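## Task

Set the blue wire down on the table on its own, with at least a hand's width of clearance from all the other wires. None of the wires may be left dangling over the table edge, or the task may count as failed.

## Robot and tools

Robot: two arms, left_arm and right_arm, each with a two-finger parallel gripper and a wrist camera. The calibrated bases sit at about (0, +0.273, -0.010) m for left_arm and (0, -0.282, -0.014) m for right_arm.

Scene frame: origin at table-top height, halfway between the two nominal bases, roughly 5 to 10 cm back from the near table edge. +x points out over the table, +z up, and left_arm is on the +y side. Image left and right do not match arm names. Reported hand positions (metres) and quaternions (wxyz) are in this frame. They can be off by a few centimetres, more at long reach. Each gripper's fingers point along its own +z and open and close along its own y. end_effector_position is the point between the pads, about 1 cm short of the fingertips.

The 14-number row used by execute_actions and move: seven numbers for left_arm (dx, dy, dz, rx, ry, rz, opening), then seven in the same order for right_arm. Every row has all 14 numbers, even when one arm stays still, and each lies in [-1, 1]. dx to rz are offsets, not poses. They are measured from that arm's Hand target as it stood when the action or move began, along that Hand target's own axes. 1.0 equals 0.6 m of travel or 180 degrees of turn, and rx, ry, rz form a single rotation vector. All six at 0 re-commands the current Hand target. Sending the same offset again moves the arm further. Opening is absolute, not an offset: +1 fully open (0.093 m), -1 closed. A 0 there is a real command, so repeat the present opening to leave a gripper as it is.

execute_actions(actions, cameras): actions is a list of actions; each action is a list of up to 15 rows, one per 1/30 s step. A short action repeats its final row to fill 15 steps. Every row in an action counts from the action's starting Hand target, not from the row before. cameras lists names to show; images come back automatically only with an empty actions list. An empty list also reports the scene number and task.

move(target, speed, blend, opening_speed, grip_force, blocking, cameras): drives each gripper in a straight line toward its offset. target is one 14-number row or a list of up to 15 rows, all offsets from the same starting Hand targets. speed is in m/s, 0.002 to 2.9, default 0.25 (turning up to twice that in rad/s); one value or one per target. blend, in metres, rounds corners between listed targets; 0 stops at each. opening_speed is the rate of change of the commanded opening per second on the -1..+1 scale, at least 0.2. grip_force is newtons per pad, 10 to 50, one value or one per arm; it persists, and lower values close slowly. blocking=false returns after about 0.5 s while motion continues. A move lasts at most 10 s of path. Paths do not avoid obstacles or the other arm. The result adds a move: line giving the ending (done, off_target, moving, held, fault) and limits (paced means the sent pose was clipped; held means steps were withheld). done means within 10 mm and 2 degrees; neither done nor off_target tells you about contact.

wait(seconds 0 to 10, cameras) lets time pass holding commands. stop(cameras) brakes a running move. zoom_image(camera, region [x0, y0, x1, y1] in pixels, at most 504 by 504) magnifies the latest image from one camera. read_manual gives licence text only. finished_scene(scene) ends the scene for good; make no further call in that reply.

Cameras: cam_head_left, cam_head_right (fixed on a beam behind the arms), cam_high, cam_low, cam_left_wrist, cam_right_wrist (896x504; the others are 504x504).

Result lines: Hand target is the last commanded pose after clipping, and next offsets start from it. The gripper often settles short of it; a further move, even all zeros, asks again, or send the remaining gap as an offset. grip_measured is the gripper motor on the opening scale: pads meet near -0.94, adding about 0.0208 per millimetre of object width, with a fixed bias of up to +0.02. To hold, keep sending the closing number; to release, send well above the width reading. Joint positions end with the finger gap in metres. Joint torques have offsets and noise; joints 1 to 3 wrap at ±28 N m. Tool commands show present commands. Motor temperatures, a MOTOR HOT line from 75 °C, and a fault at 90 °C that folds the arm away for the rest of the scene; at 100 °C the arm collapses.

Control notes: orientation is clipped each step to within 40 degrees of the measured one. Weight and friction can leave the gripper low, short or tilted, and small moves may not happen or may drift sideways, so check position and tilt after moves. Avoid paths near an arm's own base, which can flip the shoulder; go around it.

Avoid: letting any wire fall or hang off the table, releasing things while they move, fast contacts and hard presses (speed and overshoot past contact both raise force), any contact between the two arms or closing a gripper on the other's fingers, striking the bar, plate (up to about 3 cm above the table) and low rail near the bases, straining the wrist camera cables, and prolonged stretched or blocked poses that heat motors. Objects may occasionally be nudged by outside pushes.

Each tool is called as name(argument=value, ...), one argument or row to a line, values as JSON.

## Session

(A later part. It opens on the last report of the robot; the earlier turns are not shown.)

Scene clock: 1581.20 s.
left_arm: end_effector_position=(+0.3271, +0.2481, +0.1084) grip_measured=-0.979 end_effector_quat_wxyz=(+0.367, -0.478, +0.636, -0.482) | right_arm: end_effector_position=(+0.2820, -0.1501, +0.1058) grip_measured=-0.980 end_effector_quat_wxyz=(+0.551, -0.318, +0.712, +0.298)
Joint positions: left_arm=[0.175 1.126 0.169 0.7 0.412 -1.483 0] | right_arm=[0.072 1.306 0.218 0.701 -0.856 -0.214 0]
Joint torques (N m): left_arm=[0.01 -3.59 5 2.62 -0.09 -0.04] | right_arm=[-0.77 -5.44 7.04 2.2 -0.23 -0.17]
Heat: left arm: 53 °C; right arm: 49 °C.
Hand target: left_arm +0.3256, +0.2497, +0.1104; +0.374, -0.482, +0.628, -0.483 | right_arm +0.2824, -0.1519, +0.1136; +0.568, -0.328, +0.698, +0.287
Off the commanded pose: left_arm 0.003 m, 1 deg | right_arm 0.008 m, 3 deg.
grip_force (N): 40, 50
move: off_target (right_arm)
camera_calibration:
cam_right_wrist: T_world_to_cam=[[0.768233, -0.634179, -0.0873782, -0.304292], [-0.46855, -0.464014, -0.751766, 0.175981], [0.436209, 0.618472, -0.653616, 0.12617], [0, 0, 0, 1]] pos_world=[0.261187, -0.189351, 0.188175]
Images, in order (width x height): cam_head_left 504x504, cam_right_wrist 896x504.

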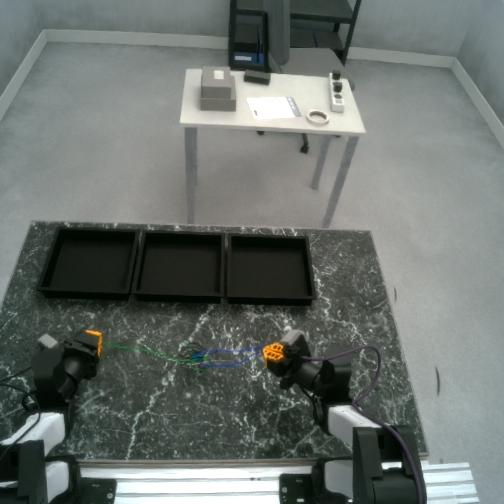

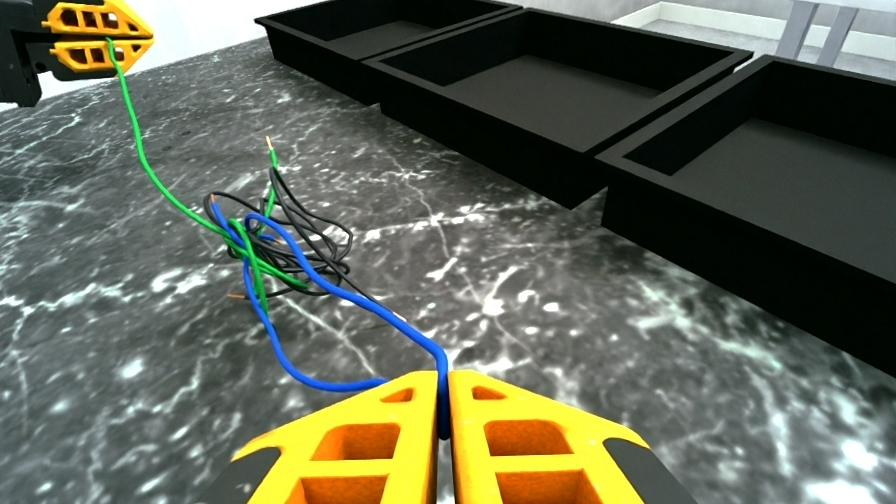

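move(
  target=[0, 0, 0, 0, 0, 0, -1.0, -0.2827, 0.1827, 0.1717, 0, 0, 0, -1.0],
  speed=0.12,
  cameras=["cam_head_left", "cam_right_wrist", "cam_left_wrist", "cam_low"],
)

zoom_image(
  camera="cam_head_left",
  region=[90, 280, 250, 390],
)

zoom_image(
  camera="cam_low",
  region=[220, 190, 320, 270],
)

Scene clock: 1617.63 s.
left_arm: end_effector_position=(+0.3273, +0.2485, +0.1085) grip_measured=-0.979 end_effector_quat_wxyz=(+0.368, -0.478, +0.636, -0.481) | right_arm: end_effector_position=(+0.2786, +0.0143, +0.2556) grip_measured=-0.980 end_effector_quat_wxyz=(+0.565, -0.335, +0.698, +0.286)
Joint positions: left_arm=[0.175 1.126 0.169 0.701 0.41 -1.483 0] | right_arm=[0.792 1.24 0.797 0.207 -0.17 -0.011 0]
Joint torques (N m): left_arm=[-0.01 -3.59 4.98 2.61 -0.1 -0.03] | right_arm=[0.25 -3.99 12.74 2.17 0.1 0.12]
Heat: left arm: 51 °C; right arm: 52 °C.
Hand target: left_arm +0.3257, +0.2497, +0.1105; +0.374, -0.482, +0.628, -0.483 | right_arm +0.2823, +0.0180, +0.2638; +0.568, -0.328, +0.698, +0.288
Off the commanded pose: left_arm 0.003 m, 1 deg | right_arm 0.010 m, 1 deg.
grip_force (N): 40, 50
move: done
camera_calibration:
cam_left_wrist: T_world_to_cam=[[0.215583, -0.0226686, 0.976222, -0.175632], [-0.554812, -0.825531, 0.103352, 0.42446], [0.803559, -0.563901, -0.190547, -0.0166926], [0, 0, 0, 1]] pos_world=[0.286773, 0.337011, 0.124406]
cam_right_wrist: T_world_to_cam=[[0.778704, -0.6264, -0.035254, -0.20058], [-0.423578, -0.483453, -0.766064, 0.354745], [0.462819, 0.61147, -0.641796, 0.113603], [0, 0, 0, 1]] pos_world=[0.253877, -0.0236057, 0.337597]
Images, in order (width x height): cam_head_left 504x504, cam_low 504x504, cam_left_wrist 896x504, cam_right_wrist 896x504.

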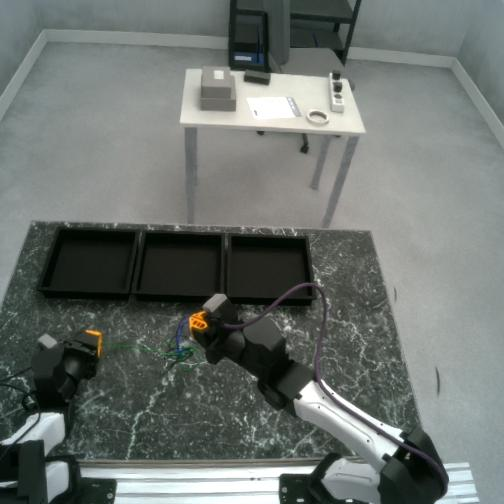

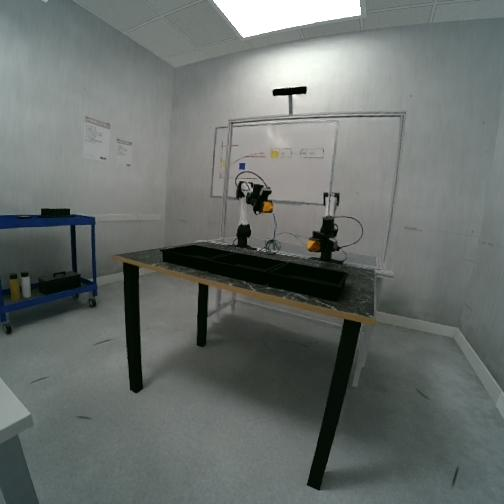

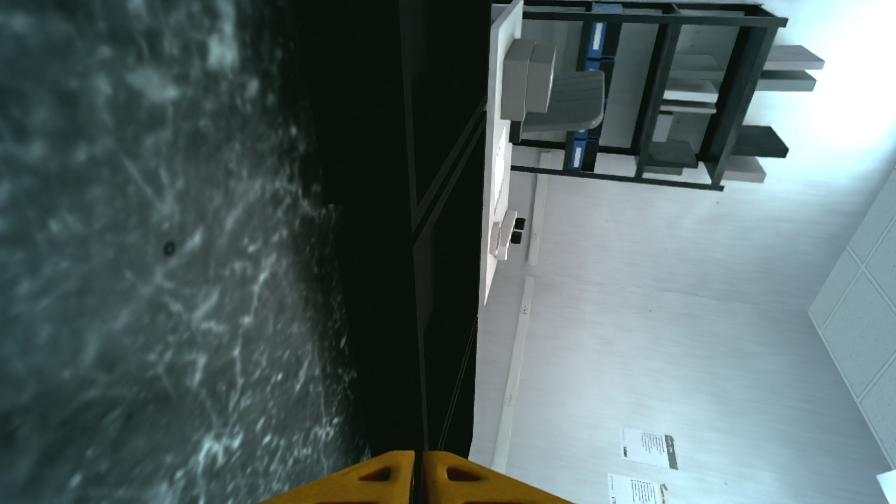

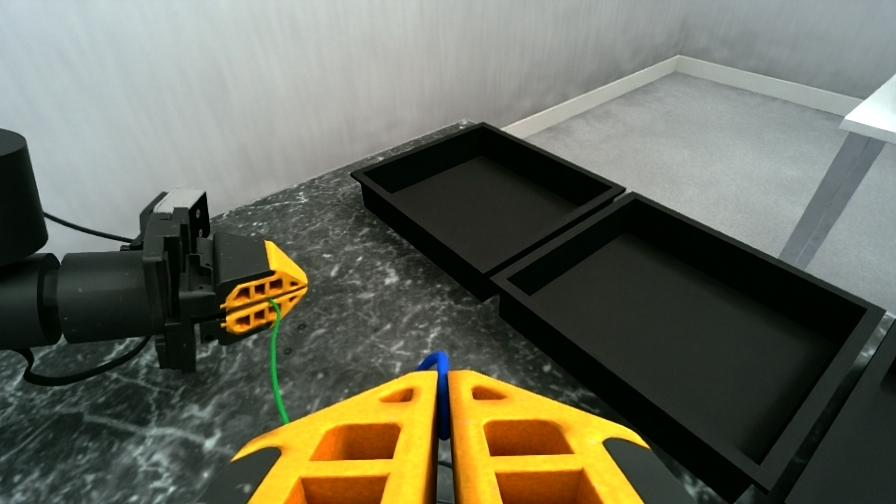

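Scaled by 3.150.

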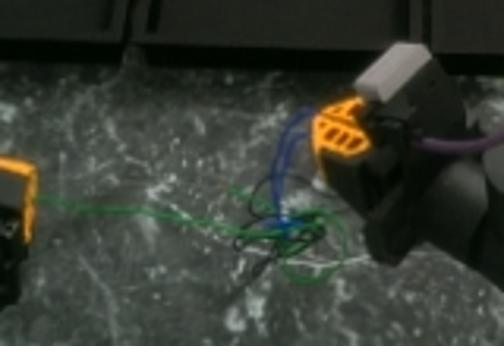

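Scaled by 5.040.

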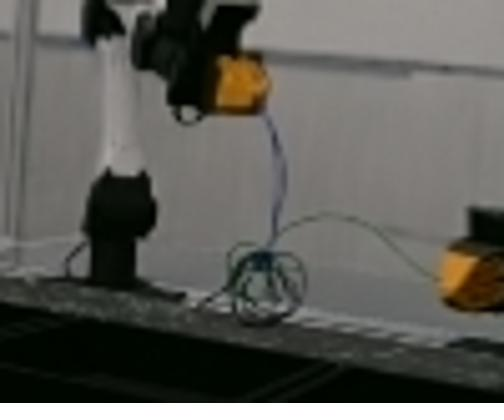

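move(
  target=[
    [0, 0, 0, 0, 0, 0, 0.3, 0, 0, 0, 0, 0, 0, -1.0],
    [0.0177, -0.0147, -0.1415, 0, 0, 0, 0.3, 0, 0, 0, 0, 0, 0, -1.0],
    [0.2043, -0.0495, -0.0742, 0.0626, 0.1086, 0.5263, 0.6, -0.0512, -0.1036, 0.0743, 0, 0, 0, -1.0],
  ],
  speed=[0.1, 0.15, 0.2],
  cameras=["cam_head_left", "cam_left_wrist", "cam_low"],
)

zoom_image(
  camera="cam_left_wrist",
  region=[250, 50, 650, 400],
)

Scene clock: 1652.87 s.
left_arm: end_effector_position=(+0.2572, +0.1398, +0.1433) grip_measured=+0.598 end_effector_quat_wxyz=(+0.543, +0.241, +0.783, -0.182) | right_arm: end_effector_position=(+0.3561, +0.0164, +0.2766) grip_measured=-0.980 end_effector_quat_wxyz=(+0.563, -0.324, +0.703, +0.290)
Joint positions: left_arm=[-0.241 0.634 0.276 0.028 0.336 0.076 0.074] | right_arm=[0.634 1.48 1.061 0.174 -0.316 -0.025 0]
Joint torques (N m): left_arm=[-0.12 0.1 9.16 2.3 -0.06 0.26] | right_arm=[-0.72 -5.85 13.04 2.15 -0.11 -0.13]
Motor temperatures (°C): left_arm=[24 38 35 51 25 21 23] | right_arm=[27 38 42 52 22 21 23]
Heat: left arm: 51 °C; right arm: 52 °C.
Hand target: left_arm +0.2600, +0.1401, +0.1500; +0.547, +0.246, +0.781, -0.172 | right_arm +0.3624, +0.0180, +0.2837; +0.568, -0.328, +0.698, +0.287
Off the commanded pose: left_arm 0.007 m, 1 deg | right_arm 0.010 m, 1 deg.
grip_force (N): 40, 50
move: done
camera_calibration:
cam_left_wrist: T_world_to_cam=[[-0.60239, -0.793807, 0.0836497, 0.24908], [-0.542245, 0.330066, -0.772675, 0.252873], [0.585745, -0.51081, -0.629266, 0.0964735], [0, 0, 0, 1]] pos_world=[0.230653, 0.163537, 0.23526]
Images, in order (width x height): cam_head_left 504x504, cam_low 504x504, cam_left_wrist 896x504.

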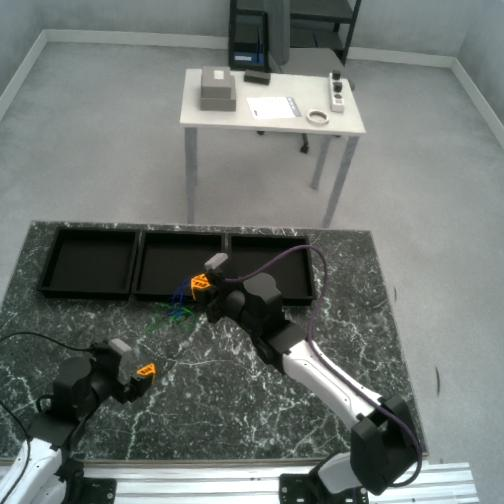

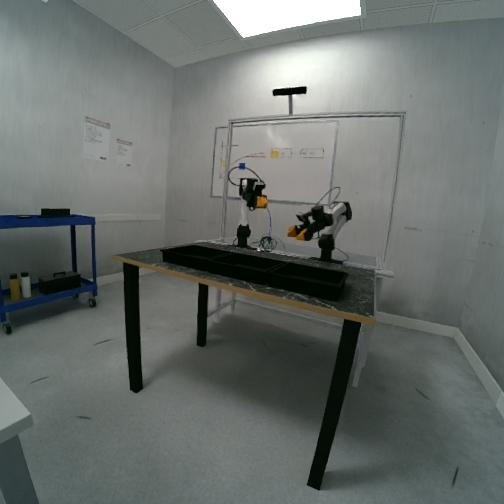

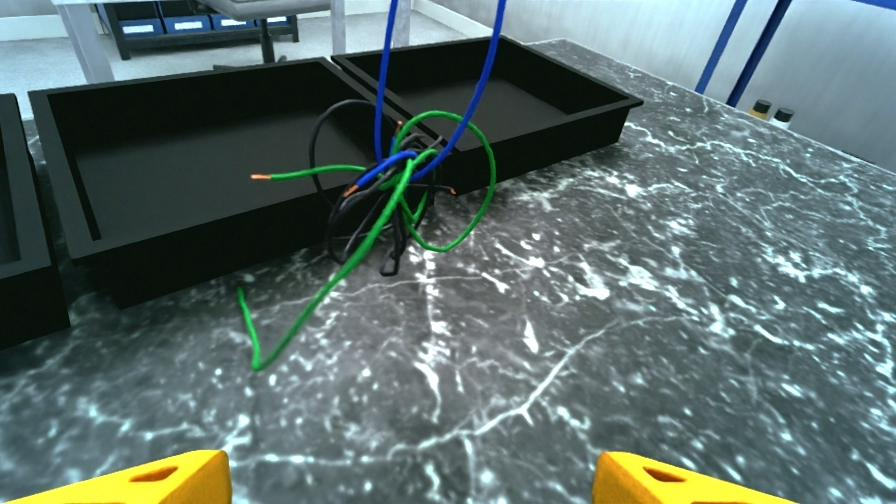

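Scaled by 1.260.

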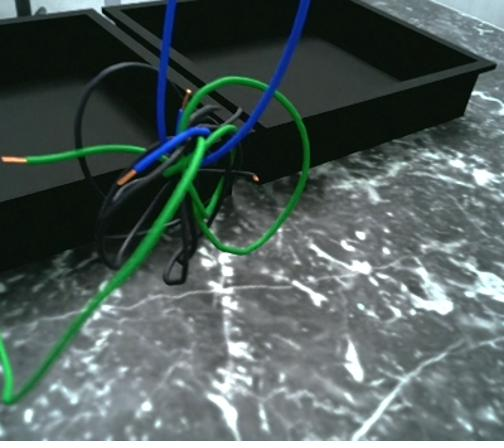

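zoom_image(
  camera="cam_left_wrist",
  region=[310, 90, 510, 280],
)

Scaled by 2.520.

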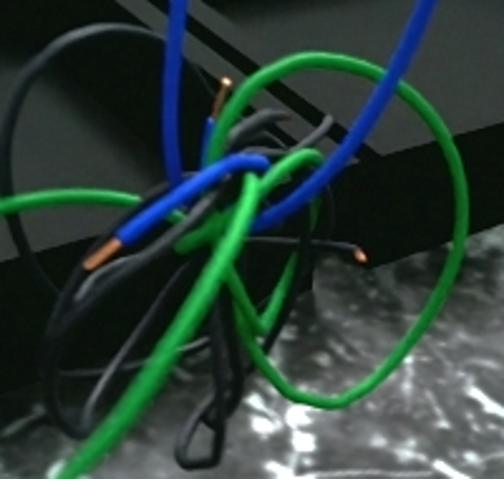

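move(
  target=[0.007, 0.0217, 0.1667, 0, 0, 0, 1.0, 0, 0, 0, 0, 0, 0, -1.0],
  speed=0.15,
  cameras=["cam_left_wrist"],
)

zoom_image(
  camera="cam_left_wrist",
  region=[200, 0, 704, 504],
)

Scene clock: 1695.13 s.
left_arm: end_effector_position=(+0.3365, +0.0991, +0.1063) grip_measured=+1.000 end_effector_quat_wxyz=(+0.540, +0.253, +0.784, -0.175) | right_arm: end_effector_position=(+0.3561, +0.0164, +0.2766) grip_measured=-0.980 end_effector_quat_wxyz=(+0.563, -0.324, +0.703, +0.290)
Joint positions: left_arm=[-0.326 1.313 0.388 0.589 0.258 0.076 0.093] | right_arm=[0.634 1.48 1.061 0.174 -0.316 -0.025 0]
Joint torques (N m): left_arm=[-0.05 -2.85 7.61 2.61 -0.09 -0.06] | right_arm=[-0.73 -5.87 13.04 2.14 -0.11 -0.13]
Motor temperatures (°C): left_arm=[24 36 38 50 24 21 22] | right_arm=[27 38 47 48 22 21 23]
Heat: left arm: 50 °C; right arm: 48 °C.
Hand target: left_arm +0.3433, +0.0977, +0.1117; +0.547, +0.246, +0.781, -0.172 | right_arm +0.3624, +0.0180, +0.2837; +0.568, -0.328, +0.698, +0.287
Off the commanded pose: left_arm 0.009 m, 1 deg | right_arm 0.010 m, 1 deg.
grip_force (N): 40, 50
move: done
camera_calibration:
cam_left_wrist: T_world_to_cam=[[-0.611492, -0.788857, 0.0615019, 0.272592], [-0.53658, 0.3563, -0.764939, 0.275465], [0.581514, -0.500755, -0.641159, 0.00764945], [0, 0, 0, 1]] pos_world=[0.310049, 0.120718, 0.198854]
Images, in order (width x height): cam_left_wrist 896x504.

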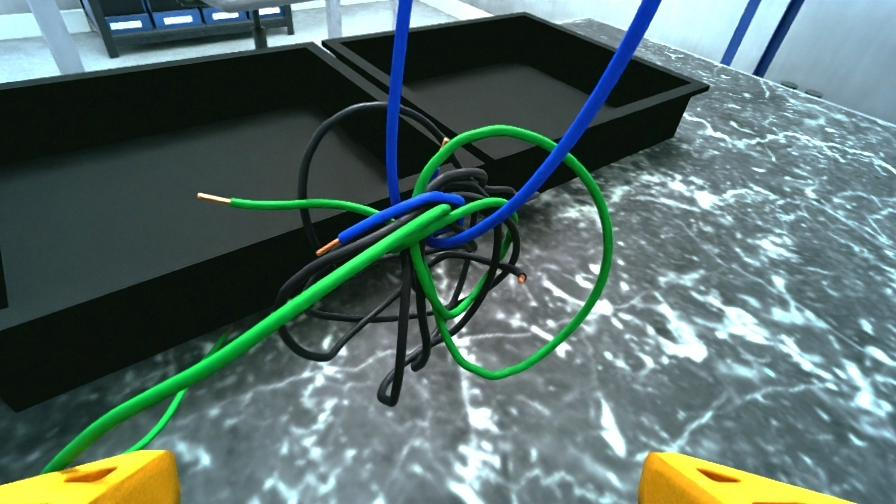

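Scaled by 1.000.

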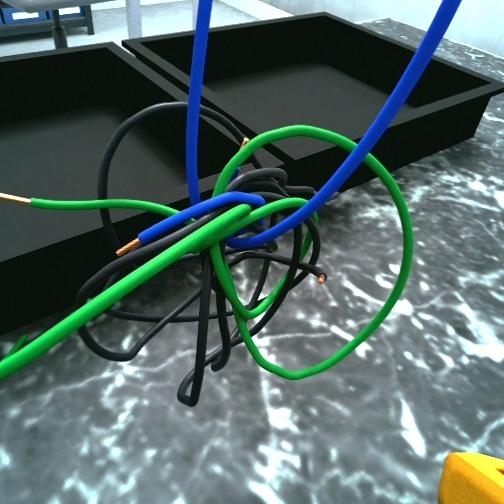

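zoom_image(
  camera="cam_left_wrist",
  region=[360, 130, 540, 280],
)

Scaled by 2.800.

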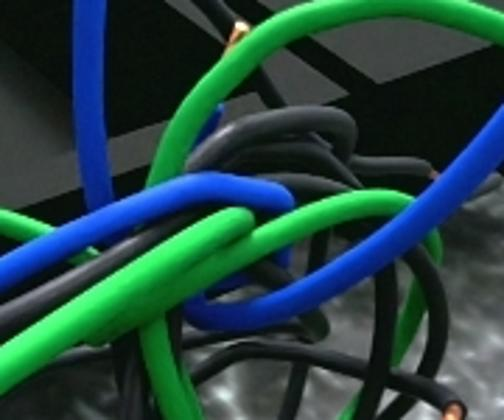

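move(
  target=[
    [-0.0367, 0, 0.0583, 0, 0, 0, 1.0, 0, 0, 0, 0, 0, 0, -1.0],
  ],
  speed=0.08,
  cameras=["cam_left_wrist"],
)

Scene clock: 1778.47 s.
left_arm: end_effector_position=(+0.3711, +0.0753, +0.1203) grip_measured=+1.000 end_effector_quat_wxyz=(+0.548, +0.255, +0.778, -0.175) | right_arm: end_effector_position=(+0.3561, +0.0164, +0.2766) grip_measured=-0.980 end_effector_quat_wxyz=(+0.563, -0.324, +0.703, +0.290)
Joint positions: left_arm=[-0.364 1.45 0.547 0.59 0.222 0.068 0.093] | right_arm=[0.634 1.48 1.061 0.174 -0.316 -0.025 0]
Joint torques (N m): left_arm=[-0.02 -3.85 7.61 2.45 -0.1 -0.12] | right_arm=[-0.73 -5.86 13.04 2.14 -0.11 -0.13]
Heat: left arm: 52 °C; right arm: 50 °C.
Hand target: left_arm +0.3763, +0.0745, +0.1204; +0.547, +0.246, +0.781, -0.172 | right_arm +0.3624, +0.0180, +0.2837; +0.568, -0.328, +0.698, +0.287
Off the commanded pose: left_arm 0.005 m, 1 deg | right_arm 0.010 m, 1 deg.
grip_force (N): 40, 50
move: done
camera_calibration:
cam_left_wrist: T_world_to_cam=[[-0.614806, -0.786973, 0.0518344, 0.276369], [-0.519877, 0.354966, -0.776999, 0.308557], [0.593078, -0.504651, -0.627365, -0.0211084], [0, 0, 0, 1]] pos_world=[0.342844, 0.0973156, 0.21218]
Images, in order (width x height): cam_left_wrist 896x504.

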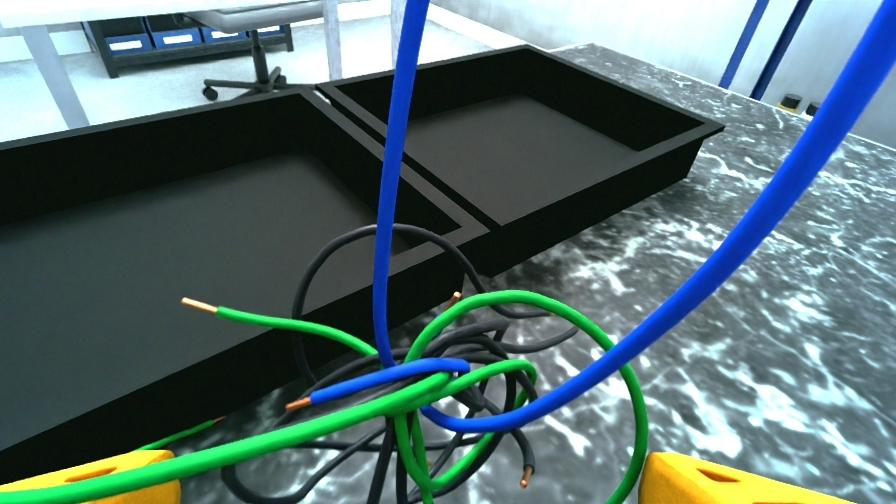

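move(
  target=[
    [0.0133, 0, 0.0167, 0, 0, 0, 1.0, 0, 0, 0, 0, 0, 0, -1.0],
    [0.0133, 0, 0.0167, 0, 0, 0, -1.0, 0, 0, 0, 0, 0, 0, -1.0],
  ],
  speed=0.06,
  opening_speed=0.6,
  cameras=["cam_left_wrist", "cam_head_left"],
)

zoom_image(
  camera="cam_left_wrist",
  region=[250, 200, 650, 504],
)

Scene clock: 1797.87 s.
left_arm: end_effector_position=(+0.3748, +0.0726, +0.1055) grip_measured=-0.969 end_effector_quat_wxyz=(+0.541, +0.255, +0.783, -0.174) | right_arm: end_effector_position=(+0.3561, +0.0164, +0.2766) grip_measured=-0.980 end_effector_quat_wxyz=(+0.563, -0.324, +0.703, +0.290)
Joint positions: left_arm=[-0.37 1.513 0.547 0.635 0.216 0.066 0] | right_arm=[0.634 1.48 1.061 0.174 -0.316 -0.025 0]
Joint torques (N m): left_arm=[-0.03 -4.12 7.58 2.63 -0.1 -0.11] | right_arm=[-0.73 -5.86 13.05 2.15 -0.11 -0.13]
Heat: left arm: 52 °C; right arm: 50 °C.
Hand target: left_arm +0.3818, +0.0707, +0.1094; +0.547, +0.246, +0.782, -0.172 | right_arm +0.3624, +0.0180, +0.2837; +0.568, -0.328, +0.698, +0.287
Off the commanded pose: left_arm 0.008 m, 1 deg | right_arm 0.010 m, 1 deg.
grip_force (N): 40, 50
move: done
camera_calibration:
cam_left_wrist: T_world_to_cam=[[-0.613001, -0.788054, 0.0565699, 0.276166], [-0.532911, 0.359549, -0.765983, 0.303343], [0.583296, -0.499695, -0.640367, -0.0293201], [0, 0, 0, 1]] pos_world=[0.348048, 0.0939159, 0.197957]
Images, in order (width x height): cam_head_left 504x504, cam_left_wrist 896x504.

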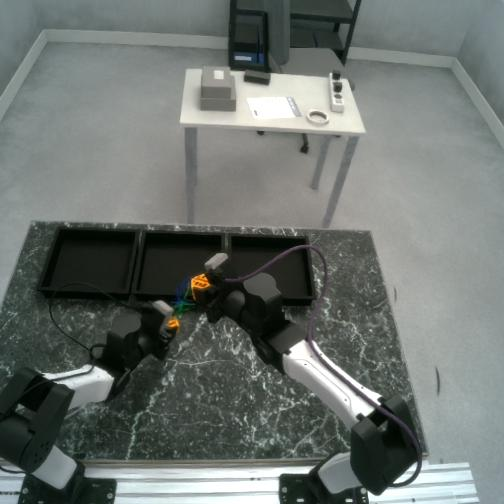

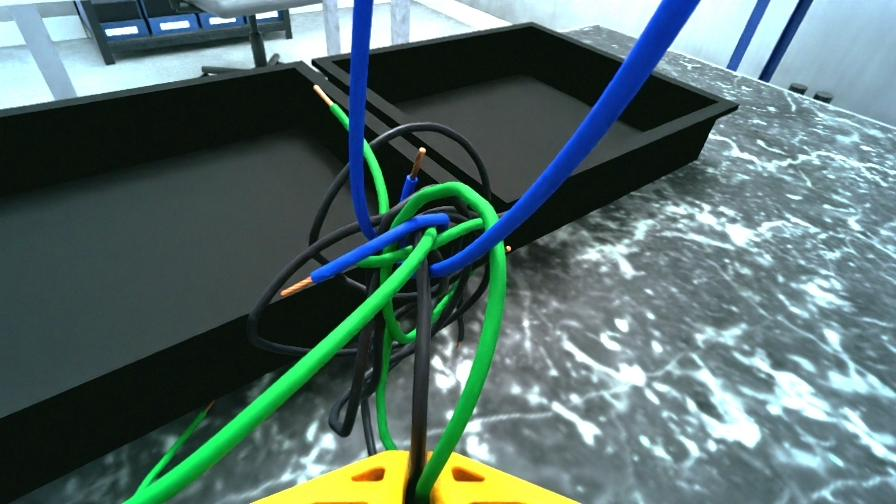

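Scaled by 1.260.

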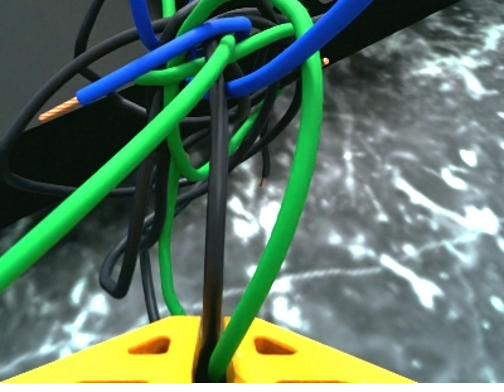

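move(
  target=[0, 0, 0, 0, 0, 0, -1.0, -0.082, 0.0023, -0.0158, 0, 0, 0, -1.0],
  speed=0.05,
  cameras=["cam_left_wrist"],
)

zoom_image(
  camera="cam_left_wrist",
  region=[250, 100, 650, 504],
)

Scene clock: 1807.70 s.
left_arm: end_effector_position=(+0.3778, +0.0712, +0.1123) grip_measured=-0.974 end_effector_quat_wxyz=(+0.551, +0.254, +0.775, -0.175) | right_arm: end_effector_position=(+0.3572, +0.0169, +0.3194) grip_measured=-0.980 end_effector_quat_wxyz=(+0.554, -0.325, +0.710, +0.288)
Joint positions: left_arm=[-0.37 1.513 0.554 0.653 0.216 0.066 0] | right_arm=[0.634 1.48 1.252 -0.04 -0.316 -0.026 0]
Joint torques (N m): left_arm=[-0.03 -4.1 7.09 2.43 -0.1 -0.11] | right_arm=[-0.7 -6.48 13.3 2.28 -0.11 -0.12]
Heat: left arm: 52 °C; right arm: 50 °C.
Hand target: left_arm +0.3819, +0.0706, +0.1095; +0.547, +0.246, +0.781, -0.172 | right_arm +0.3624, +0.0179, +0.3336; +0.568, -0.328, +0.698, +0.287
Off the commanded pose: left_arm 0.005 m, 1 deg | right_arm 0.015 m, 2 deg.
grip_force (N): 40, 50
move: off_target (right_arm)
camera_calibration:
cam_left_wrist: T_world_to_cam=[[-0.614591, -0.787251, 0.0501272, 0.277775], [-0.514805, 0.352127, -0.781654, 0.306193], [0.597707, -0.506203, -0.621695, -0.034458], [0, 0, 0, 1]] pos_world=[0.348943, 0.0934171, 0.20399]
Images, in order (width x height): cam_left_wrist 896x504.

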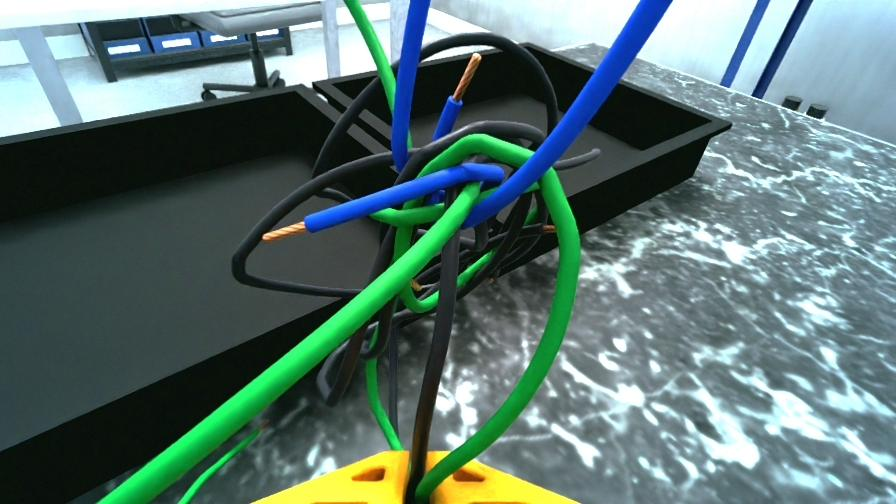

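Scaled by 1.248.

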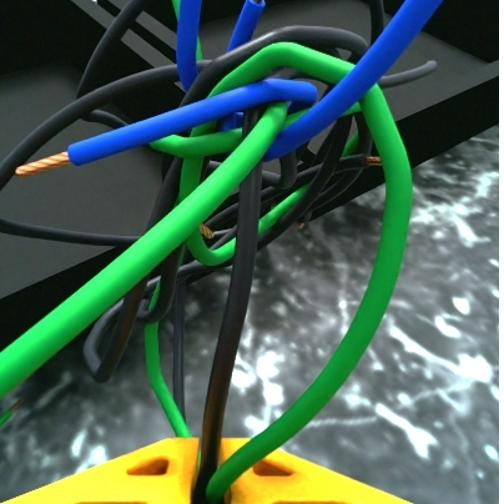

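move(
  target=[0, 0, 0, 0, 0, 0, -1.0, -0.082, 0.0023, -0.0158, 0, 0, 0, -1.0],
  speed=0.05,
  cameras=["cam_left_wrist"],
)

zoom_image(
  camera="cam_left_wrist",
  region=[250, 50, 650, 450],
)

Scene clock: 1819.00 s.
left_arm: end_effector_position=(+0.3817, +0.0682, +0.1241) grip_measured=-0.974 end_effector_quat_wxyz=(+0.569, +0.254, +0.762, -0.177) | right_arm: end_effector_position=(+0.3556, +0.0159, +0.3536) grip_measured=-0.980 end_effector_quat_wxyz=(+0.533, -0.327, +0.726, +0.285)
Joint positions: left_arm=[-0.372 1.513 0.562 0.691 0.216 0.066 0] | right_arm=[0.634 1.509 1.464 -0.277 -0.316 -0.027 0]
Joint torques (N m): left_arm=[0.17 -4.29 6.32 2 -0.11 -0.1] | right_arm=[-0.69 -6.91 14.22 2.66 -0.11 -0.12]
Heat: left arm: 53 °C; right arm: 51 °C.
Hand target: left_arm +0.3818, +0.0707, +0.1094; +0.547, +0.246, +0.782, -0.172 | right_arm +0.3625, +0.0179, +0.3838; +0.568, -0.328, +0.698, +0.287
Off the commanded pose: left_arm 0.015 m, 4 deg | right_arm 0.031 m, 5 deg.
grip_force (N): 40, 50
move: off_target (left_arm, right_arm)
camera_calibration:
cam_left_wrist: T_world_to_cam=[[-0.618935, -0.7845, 0.0384632, 0.28014], [-0.480609, 0.339537, -0.808536, 0.309503], [0.621237, -0.518917, -0.587189, -0.0432922], [0, 0, 0, 1]] pos_world=[0.349033, 0.0922171, 0.214049]
Images, in order (width x height): cam_left_wrist 896x504.

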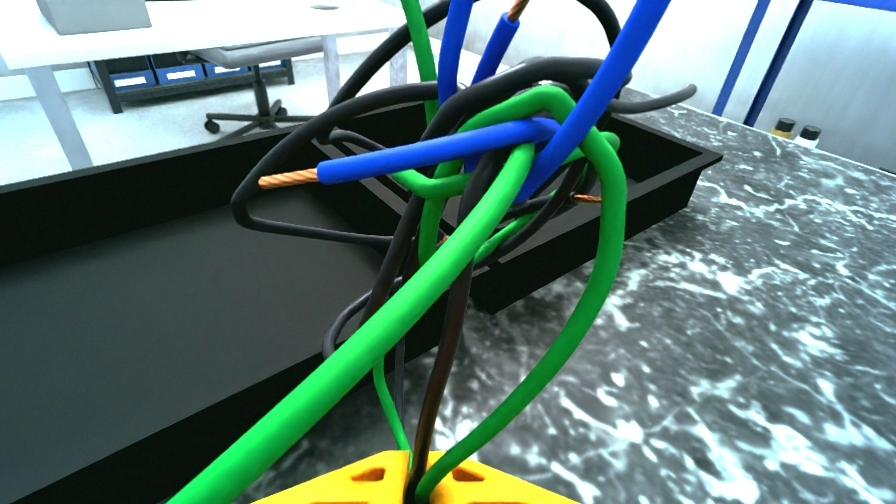

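Scaled by 1.260.

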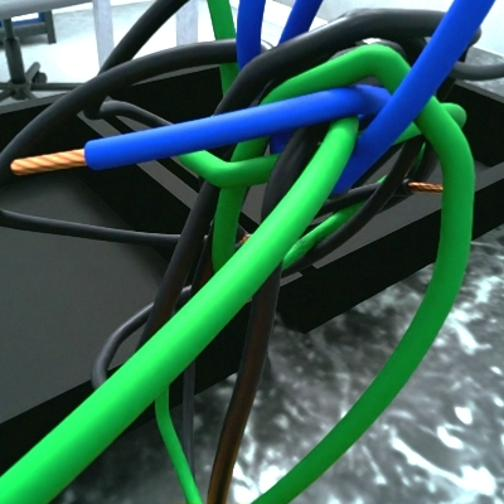

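move(
  target=[0, 0, 0, 0, 0, 0, -1.0, -0.082, 0.0023, -0.0158, 0, 0, 0, -1.0],
  speed=0.05,
  cameras=["cam_left_wrist", "cam_right_wrist"],
)

zoom_image(
  camera="cam_left_wrist",
  region=[250, 0, 650, 400],
)

Scene clock: 1834.47 s.
left_arm: end_effector_position=(+0.3864, +0.0646, +0.1418) grip_measured=-0.974 end_effector_quat_wxyz=(+0.596, +0.254, +0.740, -0.181) | right_arm: end_effector_position=(+0.3531, +0.0142, +0.3782) grip_measured=-0.980 end_effector_quat_wxyz=(+0.499, -0.330, +0.751, +0.279)
Joint positions: left_arm=[-0.375 1.513 0.571 0.751 0.216 0.066 0] | right_arm=[0.634 1.575 1.707 -0.54 -0.316 -0.027 0]
Joint torques (N m): left_arm=[0.4 -4.75 5.2 1.33 -0.12 -0.11] | right_arm=[-0.72 -8.29 15.32 3.17 -0.12 -0.12]
Heat: left arm: 52 °C; right arm: 51 °C.
Hand target: left_arm +0.3818, +0.0707, +0.1094; +0.547, +0.246, +0.782, -0.172 | right_arm +0.3626, +0.0179, +0.4339; +0.568, -0.328, +0.698, +0.287
Off the commanded pose: left_arm 0.033 m, 7 deg | right_arm 0.057 m, 10 deg.
grip_force (N): 40, 50
move: off_target (left_arm, right_arm)
camera_calibration:
cam_left_wrist: T_world_to_cam=[[-0.623963, -0.781188, 0.0203674, 0.283856], [-0.426467, 0.318563, -0.846548, 0.313238], [0.654825, -0.536901, -0.531922, -0.0574379], [0, 0, 0, 1]] pos_world=[0.348313, 0.0911202, 0.228837]
cam_right_wrist: T_world_to_cam=[[0.759986, -0.641914, -0.101827, -0.222399], [-0.537414, -0.532536, -0.653905, 0.478589], [0.365524, 0.551682, -0.749693, 0.233849], [0, 0, 0, 1]] pos_world=[0.340743, -0.0169054, 0.46562]
Images, in order (width x height): cam_left_wrist 896x504, cam_right_wrist 896x504.

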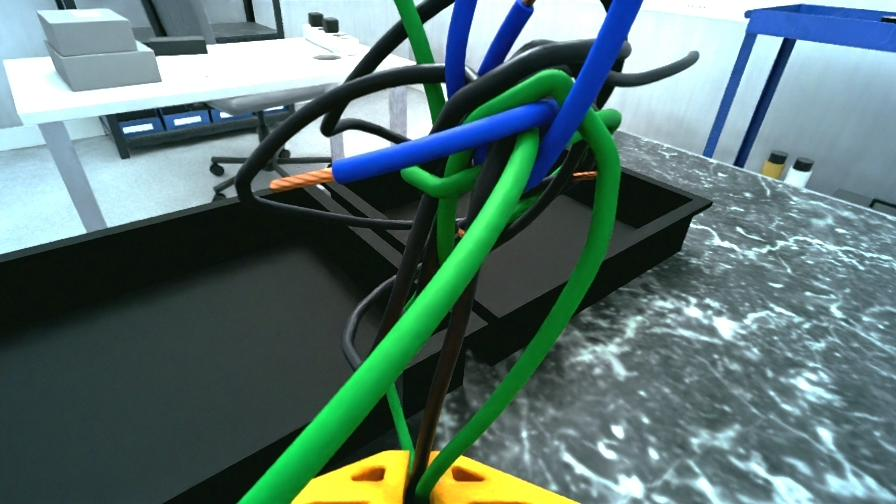

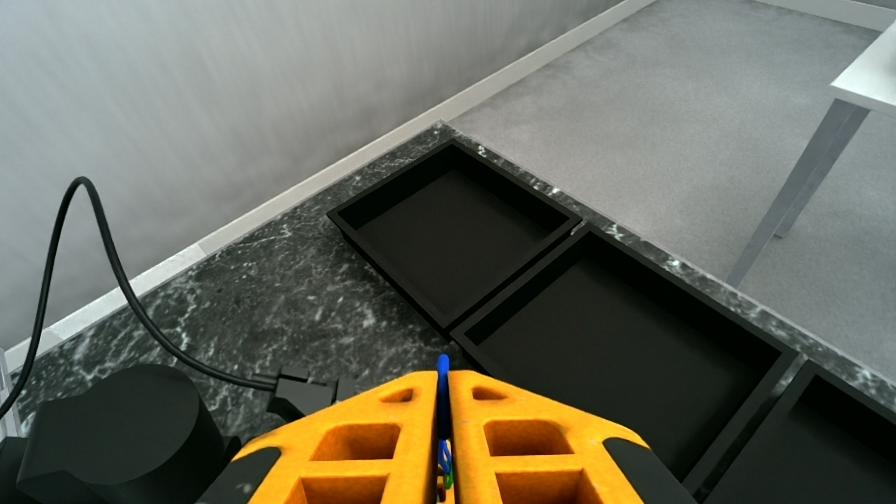

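Scaled by 1.260.

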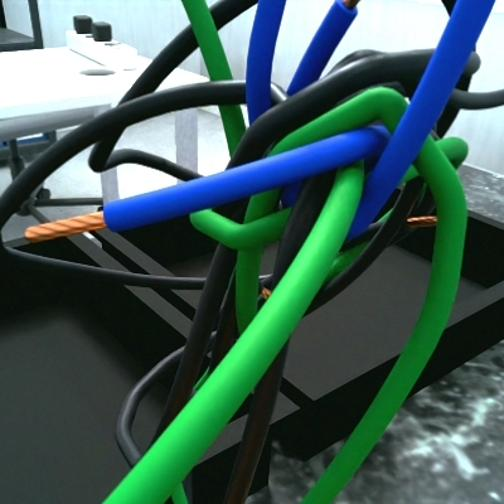

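move(
  target=[
    [0, 0, 0, 0, 0, 0, -1.0, 0.3065, -0.017, 0.0275, 0, 0, 0, -1.0],
    [0.1078, -0.0232, -0.0557, 0, 0, 0, -1.0, 0.6658, -0.071, -0.0837, 0, 0, 0, -1.0],
  ],
  speed=0.12,
  blend=[0.03, 0],
  cameras=["cam_left_wrist", "cam_right_wrist", "cam_head_left", "cam_head_right"],
)

Scene clock: 1880.33 s.
left_arm: end_effector_position=(+0.3309, +0.0877, +0.0654) grip_measured=-0.974 end_effector_quat_wxyz=(+0.550, +0.255, +0.776, -0.175) | right_arm: end_effector_position=(+0.3091, -0.0978, +0.0509) grip_measured=-0.980 end_effector_quat_wxyz=(+0.563, -0.325, +0.702, +0.291)
Joint positions: left_arm=[-0.387 1.55 0.291 0.952 0.201 0.061 0] | right_arm=[0.306 1.917 0.255 1.375 -0.636 -0.122 0]
Joint torques (N m): left_arm=[0.02 -3.45 3.9 2.71 -0.1 -0.11] | right_arm=[-0.77 -5.22 4.03 2.34 -0.14 -0.11]
Motor temperatures (°C): left_arm=[23 38 38 49 22 21 23] | right_arm=[26 39 54 58 22 21 23]
Heat: left arm: 49 °C; right arm: 58 °C.
Hand target: left_arm +0.3299, +0.0900, +0.0601; +0.547, +0.246, +0.782, -0.172 | right_arm +0.3098, -0.0996, +0.0501; +0.568, -0.328, +0.698, +0.288
Off the commanded pose: left_arm 0.006 m, 1 deg | right_arm 0.002 m, 1 deg.
grip_force (N): 40, 50
move: done
camera_calibration:
cam_left_wrist: T_world_to_cam=[[-0.615288, -0.786653, 0.0509711, 0.264425], [-0.516148, 0.35315, -0.780305, 0.239761], [0.595829, -0.506421, -0.623318, -0.0265064], [0, 0, 0, 1]] pos_world=[0.302243, 0.109916, 0.157087]
cam_right_wrist: T_world_to_cam=[[0.772276, -0.632748, -0.0567404, -0.299325], [-0.439659, -0.467858, -0.766687, 0.163179], [0.458573, 0.617041, -0.639509, 0.0383912], [0, 0, 0, 1]] pos_world=[0.2853, -0.136742, 0.132675]
Images, in order (width x height): cam_head_left 504x504, cam_head_right 504x504, cam_left_wrist 896x504, cam_right_wrist 896x504.

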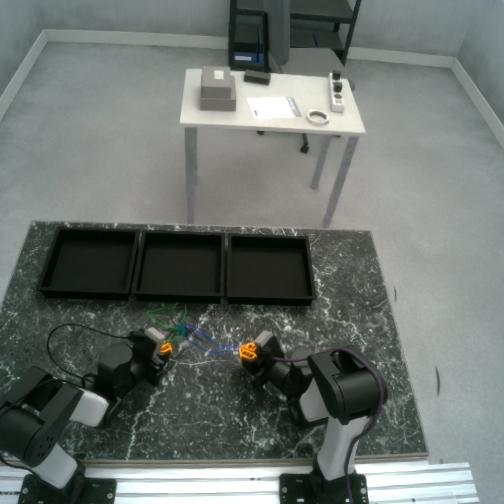

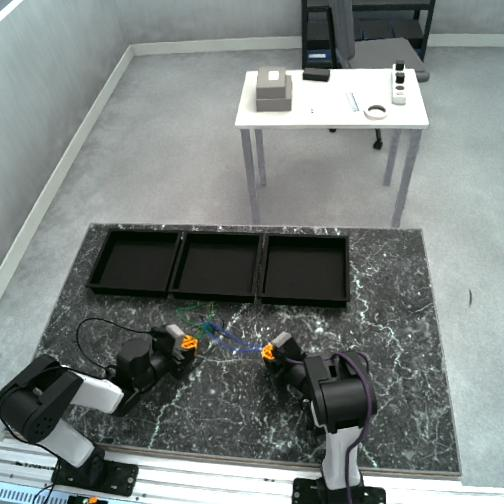

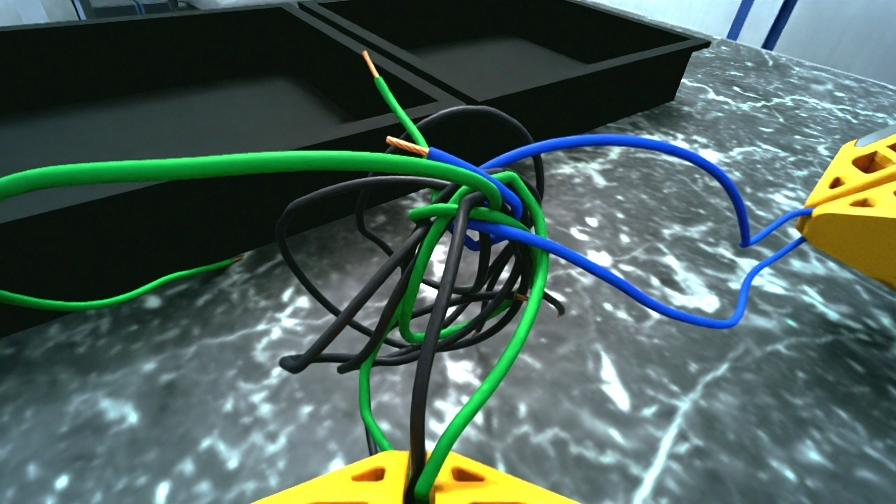

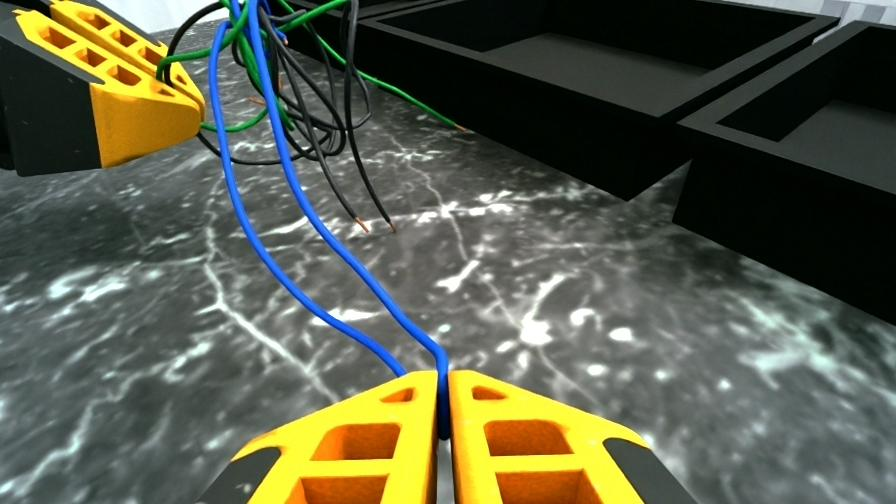

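zoom_image(
  camera="cam_left_wrist",
  region=[360, 100, 600, 280],
)

zoom_image(
  camera="cam_right_wrist",
  region=[140, 0, 400, 240],
)

Scaled by 2.100.

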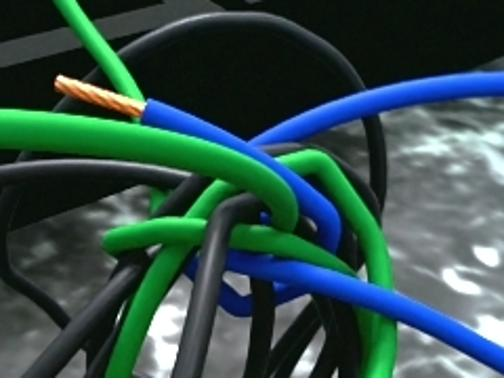

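Scaled by 1.938.

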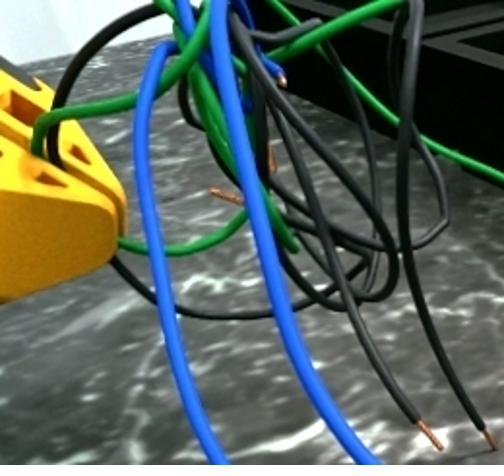

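move(
  target=[
    [0, 0, 0, 0, 0, 0, 0.2, 0, 0, 0, 0, 0, 0, -1.0],
    [-0.03, 0, -0.1, 0, 0, 0, 0.6, 0, 0, 0, 0, 0, 0, -1.0],
  ],
  speed=0.08,
  opening_speed=1.0,
  cameras=["cam_left_wrist", "cam_right_wrist"],
)

zoom_image(
  camera="cam_left_wrist",
  region=[300, 100, 600, 380],
)

zoom_image(
  camera="cam_right_wrist",
  region=[140, 0, 400, 240],
)

Scene clock: 1993.47 s.
left_arm: end_effector_position=(+0.2913, +0.1173, +0.0986) grip_measured=+0.598 end_effector_quat_wxyz=(+0.549, +0.244, +0.781, -0.172) | right_arm: end_effector_position=(+0.3091, -0.0978, +0.0511) grip_measured=-0.980 end_effector_quat_wxyz=(+0.563, -0.325, +0.701, +0.291)
Joint positions: left_arm=[-0.337 1.08 0.196 0.571 0.23 0.061 0.074] | right_arm=[0.306 1.917 0.255 1.375 -0.636 -0.122 0]
Joint torques (N m): left_arm=[0.96 -3.45 5.67 2.33 0.17 0.11] | right_arm=[-0.77 -5.19 4.01 2.34 -0.14 -0.11]
Motor temperatures (°C): left_arm=[23 36 33 54 22 21 23] | right_arm=[26 34 36 58 22 21 23]
Heat: left arm: 54 °C; right arm: 58 °C.
Hand target: left_arm +0.2888, +0.1188, +0.0976; +0.547, +0.246, +0.781, -0.172 | right_arm +0.3098, -0.0996, +0.0501; +0.568, -0.328, +0.698, +0.288
Off the commanded pose: left_arm 0.003 m, 0 deg | right_arm 0.002 m, 1 deg.
grip_force (N): 40, 50
move: done
camera_calibration:
cam_left_wrist: T_world_to_cam=[[-0.596706, -0.800193, 0.0602748, 0.256928], [-0.530534, 0.337035, -0.77778, 0.240692], [0.602059, -0.496084, -0.62564, 0.0299847], [0, 0, 0, 1]] pos_world=[0.262953, 0.139345, 0.190479]
cam_right_wrist: T_world_to_cam=[[0.77233, -0.632719, -0.0563174, -0.299386], [-0.43906, -0.467656, -0.767153, 0.163173], [0.459055, 0.617222, -0.638987, 0.038274], [0, 0, 0, 1]] pos_world=[0.285298, -0.136742, 0.132775]
Images, in order (width x height): cam_left_wrist 896x504, cam_right_wrist 896x504.

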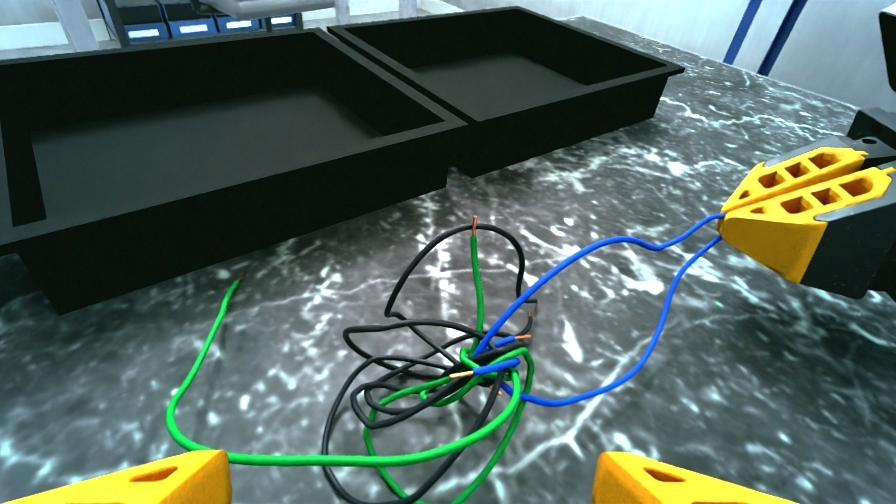

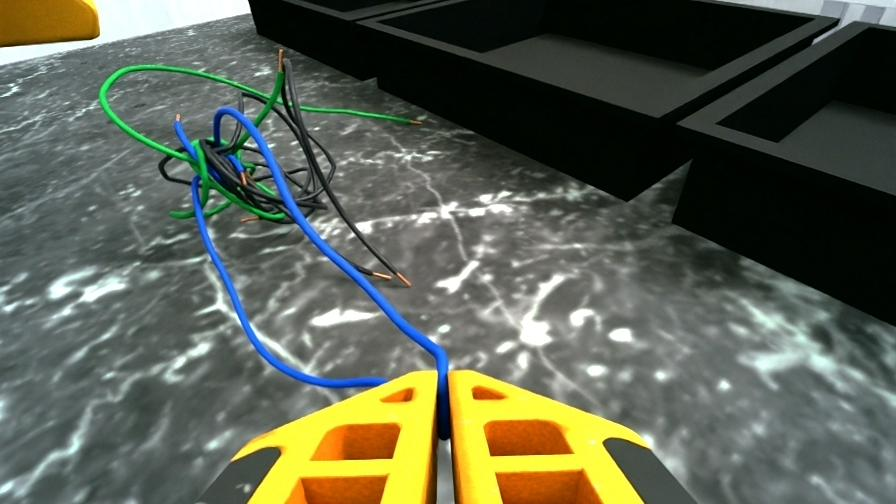

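Scaled by 1.680.

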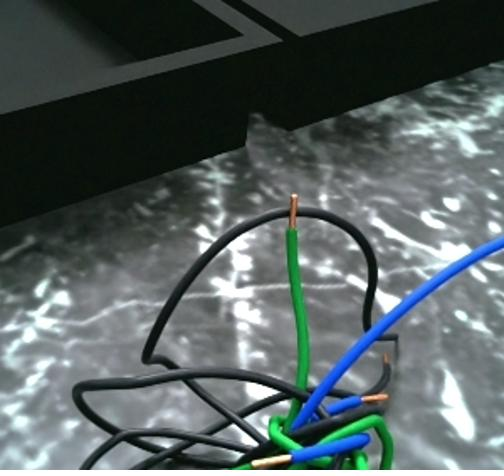

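Scaled by 1.938.

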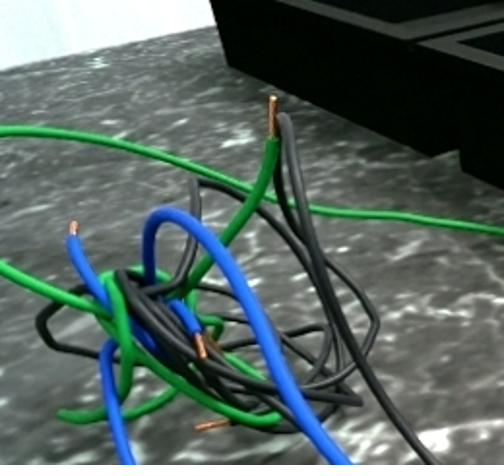

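zoom_image(
  camera="cam_left_wrist",
  region=[430, 300, 570, 420],
)

zoom_image(
  camera="cam_right_wrist",
  region=[160, 90, 290, 230],
)

Scaled by 3.600.

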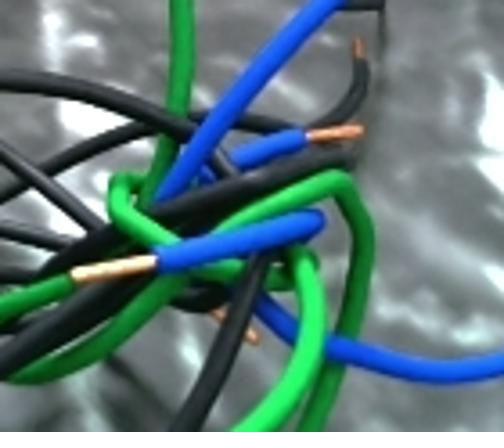

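Scaled by 3.600.

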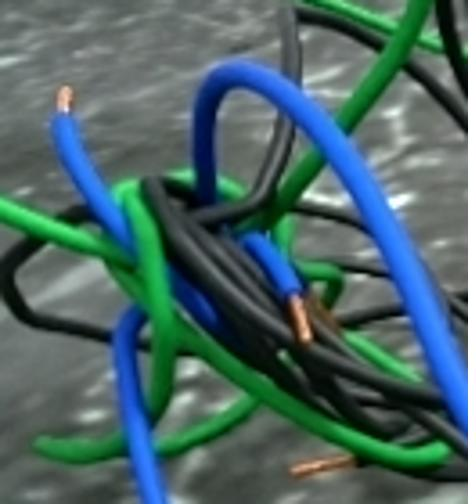

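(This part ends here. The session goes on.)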